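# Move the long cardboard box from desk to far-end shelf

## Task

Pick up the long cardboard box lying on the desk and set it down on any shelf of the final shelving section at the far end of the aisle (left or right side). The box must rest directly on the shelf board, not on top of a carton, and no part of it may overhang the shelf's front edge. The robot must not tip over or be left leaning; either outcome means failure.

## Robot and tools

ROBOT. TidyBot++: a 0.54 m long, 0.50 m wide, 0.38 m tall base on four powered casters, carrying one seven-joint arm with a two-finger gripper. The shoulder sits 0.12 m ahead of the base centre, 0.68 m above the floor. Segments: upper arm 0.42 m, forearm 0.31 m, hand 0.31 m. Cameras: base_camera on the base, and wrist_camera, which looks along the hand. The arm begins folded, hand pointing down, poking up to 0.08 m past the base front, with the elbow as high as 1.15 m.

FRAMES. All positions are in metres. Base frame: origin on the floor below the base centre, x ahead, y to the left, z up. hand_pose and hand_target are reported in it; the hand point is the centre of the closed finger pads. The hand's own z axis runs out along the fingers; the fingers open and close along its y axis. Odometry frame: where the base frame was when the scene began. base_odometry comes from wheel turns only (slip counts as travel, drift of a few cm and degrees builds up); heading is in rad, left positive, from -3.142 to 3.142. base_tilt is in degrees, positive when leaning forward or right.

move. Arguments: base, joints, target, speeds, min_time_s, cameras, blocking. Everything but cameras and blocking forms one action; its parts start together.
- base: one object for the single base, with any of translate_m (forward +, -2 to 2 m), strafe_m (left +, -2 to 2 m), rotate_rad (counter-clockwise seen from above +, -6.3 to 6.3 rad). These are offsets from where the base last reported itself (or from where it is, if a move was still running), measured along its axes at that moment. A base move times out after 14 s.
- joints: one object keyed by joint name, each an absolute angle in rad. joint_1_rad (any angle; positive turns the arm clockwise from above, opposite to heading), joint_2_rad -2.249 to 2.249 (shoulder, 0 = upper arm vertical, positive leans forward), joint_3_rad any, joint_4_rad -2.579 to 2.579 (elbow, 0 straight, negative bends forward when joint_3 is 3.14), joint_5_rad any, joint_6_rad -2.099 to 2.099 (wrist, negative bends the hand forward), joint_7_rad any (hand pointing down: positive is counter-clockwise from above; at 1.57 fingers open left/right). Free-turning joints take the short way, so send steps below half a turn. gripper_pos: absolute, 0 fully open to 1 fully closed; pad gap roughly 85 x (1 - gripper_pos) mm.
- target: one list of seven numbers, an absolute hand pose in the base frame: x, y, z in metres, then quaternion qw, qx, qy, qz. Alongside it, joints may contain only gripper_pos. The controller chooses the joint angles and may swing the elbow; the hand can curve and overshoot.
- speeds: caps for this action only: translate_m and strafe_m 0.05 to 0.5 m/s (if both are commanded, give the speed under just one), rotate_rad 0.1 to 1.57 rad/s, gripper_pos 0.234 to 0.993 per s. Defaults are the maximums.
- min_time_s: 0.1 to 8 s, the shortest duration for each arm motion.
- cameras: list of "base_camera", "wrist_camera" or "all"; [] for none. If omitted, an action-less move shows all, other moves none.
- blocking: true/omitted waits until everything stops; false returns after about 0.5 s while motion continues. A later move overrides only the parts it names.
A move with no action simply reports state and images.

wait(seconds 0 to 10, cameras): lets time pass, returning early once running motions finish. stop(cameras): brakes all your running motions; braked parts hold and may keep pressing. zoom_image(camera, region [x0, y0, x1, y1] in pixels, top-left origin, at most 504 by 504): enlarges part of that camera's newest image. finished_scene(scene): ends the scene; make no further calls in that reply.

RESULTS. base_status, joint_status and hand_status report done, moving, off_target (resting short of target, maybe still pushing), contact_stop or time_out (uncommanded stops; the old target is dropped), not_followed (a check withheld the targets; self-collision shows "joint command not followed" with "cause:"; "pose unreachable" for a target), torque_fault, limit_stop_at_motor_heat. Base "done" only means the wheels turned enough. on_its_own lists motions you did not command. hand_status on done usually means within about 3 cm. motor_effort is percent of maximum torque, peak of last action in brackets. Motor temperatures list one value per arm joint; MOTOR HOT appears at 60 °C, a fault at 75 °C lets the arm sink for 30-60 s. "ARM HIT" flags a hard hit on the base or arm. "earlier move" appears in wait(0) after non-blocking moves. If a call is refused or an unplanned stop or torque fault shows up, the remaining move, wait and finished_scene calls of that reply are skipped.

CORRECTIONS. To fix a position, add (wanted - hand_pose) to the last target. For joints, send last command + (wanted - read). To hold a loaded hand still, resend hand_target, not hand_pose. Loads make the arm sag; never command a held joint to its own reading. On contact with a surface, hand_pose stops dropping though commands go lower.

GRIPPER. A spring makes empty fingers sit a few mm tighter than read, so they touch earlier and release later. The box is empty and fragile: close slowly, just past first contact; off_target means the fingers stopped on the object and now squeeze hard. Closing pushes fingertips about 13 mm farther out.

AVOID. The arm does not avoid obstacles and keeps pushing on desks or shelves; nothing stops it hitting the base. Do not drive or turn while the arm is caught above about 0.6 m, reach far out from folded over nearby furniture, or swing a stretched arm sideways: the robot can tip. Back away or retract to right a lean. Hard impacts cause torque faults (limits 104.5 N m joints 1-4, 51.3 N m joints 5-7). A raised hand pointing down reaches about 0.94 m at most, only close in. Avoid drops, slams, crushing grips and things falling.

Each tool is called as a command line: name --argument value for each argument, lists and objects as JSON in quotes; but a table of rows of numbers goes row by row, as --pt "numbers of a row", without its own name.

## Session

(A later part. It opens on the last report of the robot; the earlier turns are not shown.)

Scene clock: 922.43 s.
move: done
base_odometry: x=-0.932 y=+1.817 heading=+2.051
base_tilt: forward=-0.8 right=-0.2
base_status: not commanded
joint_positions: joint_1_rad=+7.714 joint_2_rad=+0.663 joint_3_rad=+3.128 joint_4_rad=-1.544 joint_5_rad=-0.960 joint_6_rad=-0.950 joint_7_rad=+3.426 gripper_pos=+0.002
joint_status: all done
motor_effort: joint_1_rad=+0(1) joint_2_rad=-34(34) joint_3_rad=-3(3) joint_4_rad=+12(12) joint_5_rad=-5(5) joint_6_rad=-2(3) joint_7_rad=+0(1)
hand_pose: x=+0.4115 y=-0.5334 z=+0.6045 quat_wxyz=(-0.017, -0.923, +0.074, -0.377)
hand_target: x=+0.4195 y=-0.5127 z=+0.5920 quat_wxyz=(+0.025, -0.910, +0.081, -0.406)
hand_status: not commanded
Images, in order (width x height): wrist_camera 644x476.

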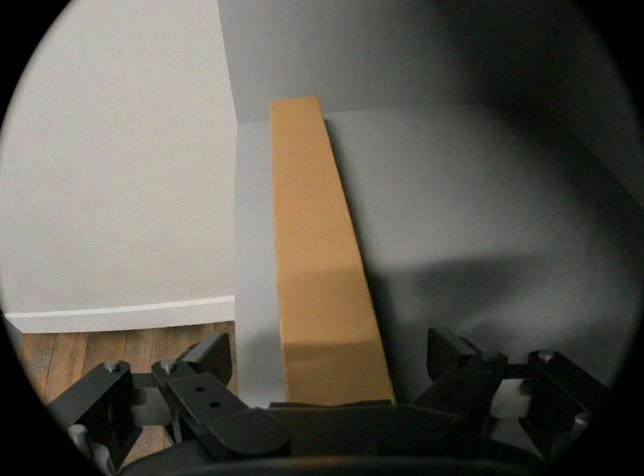

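move --joints '{"joint_1_rad": 1.33, "joint_2_rad": 0.24, "joint_3_rad": 3.145, "joint_4_rad": -2.20, "joint_5_rad": -1.20, "joint_6_rad": -0.75, "joint_7_rad": 3.72}' --min_time_s 2.5 --cameras '["all"]'

Scene clock: 934.57 s.
move: done
base_odometry: x=-0.932 y=+1.817 heading=+2.051
base_tilt: forward=-0.8 right=-0.3
base_status: not commanded
joint_positions: joint_1_rad=+7.638 joint_2_rad=+0.253 joint_3_rad=+3.128 joint_4_rad=-2.174 joint_5_rad=-1.122 joint_6_rad=-0.813 joint_7_rad=+3.666 gripper_pos=+0.002
joint_status: all done
motor_effort: joint_1_rad=+0(2) joint_2_rad=-20(34) joint_3_rad=-1(4) joint_4_rad=+10(13) joint_5_rad=-4(6) joint_6_rad=-4(4) joint_7_rad=+0(1)
hand_pose: x=+0.4046 y=-0.3212 z=+0.6267 quat_wxyz=(-0.012, -0.927, +0.046, -0.372)
hand_target: x=+0.4044 y=-0.3337 z=+0.6268 quat_wxyz=(-0.044, -0.925, +0.060, -0.372)
hand_status: not commanded
pictures: base_camera, wrist_camera
Images, in order (width x height): base_camera 644x364, wrist_camera 644x476.

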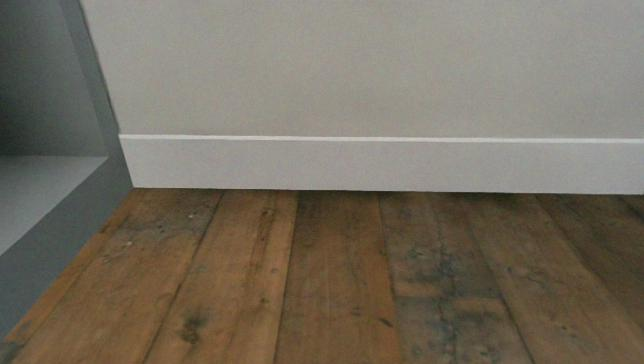

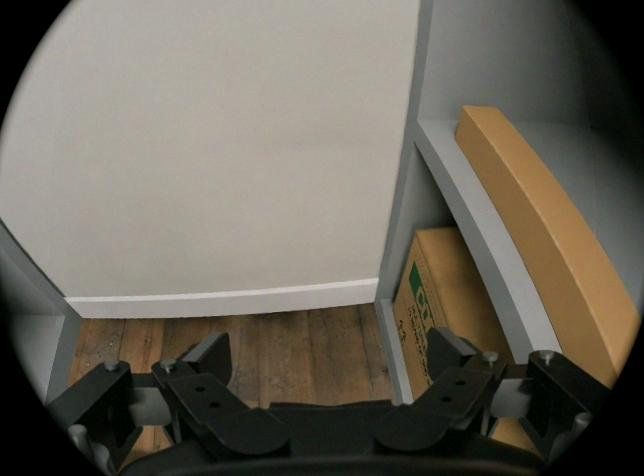

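finished_scene --scene 1

The scene is finished: the task was done.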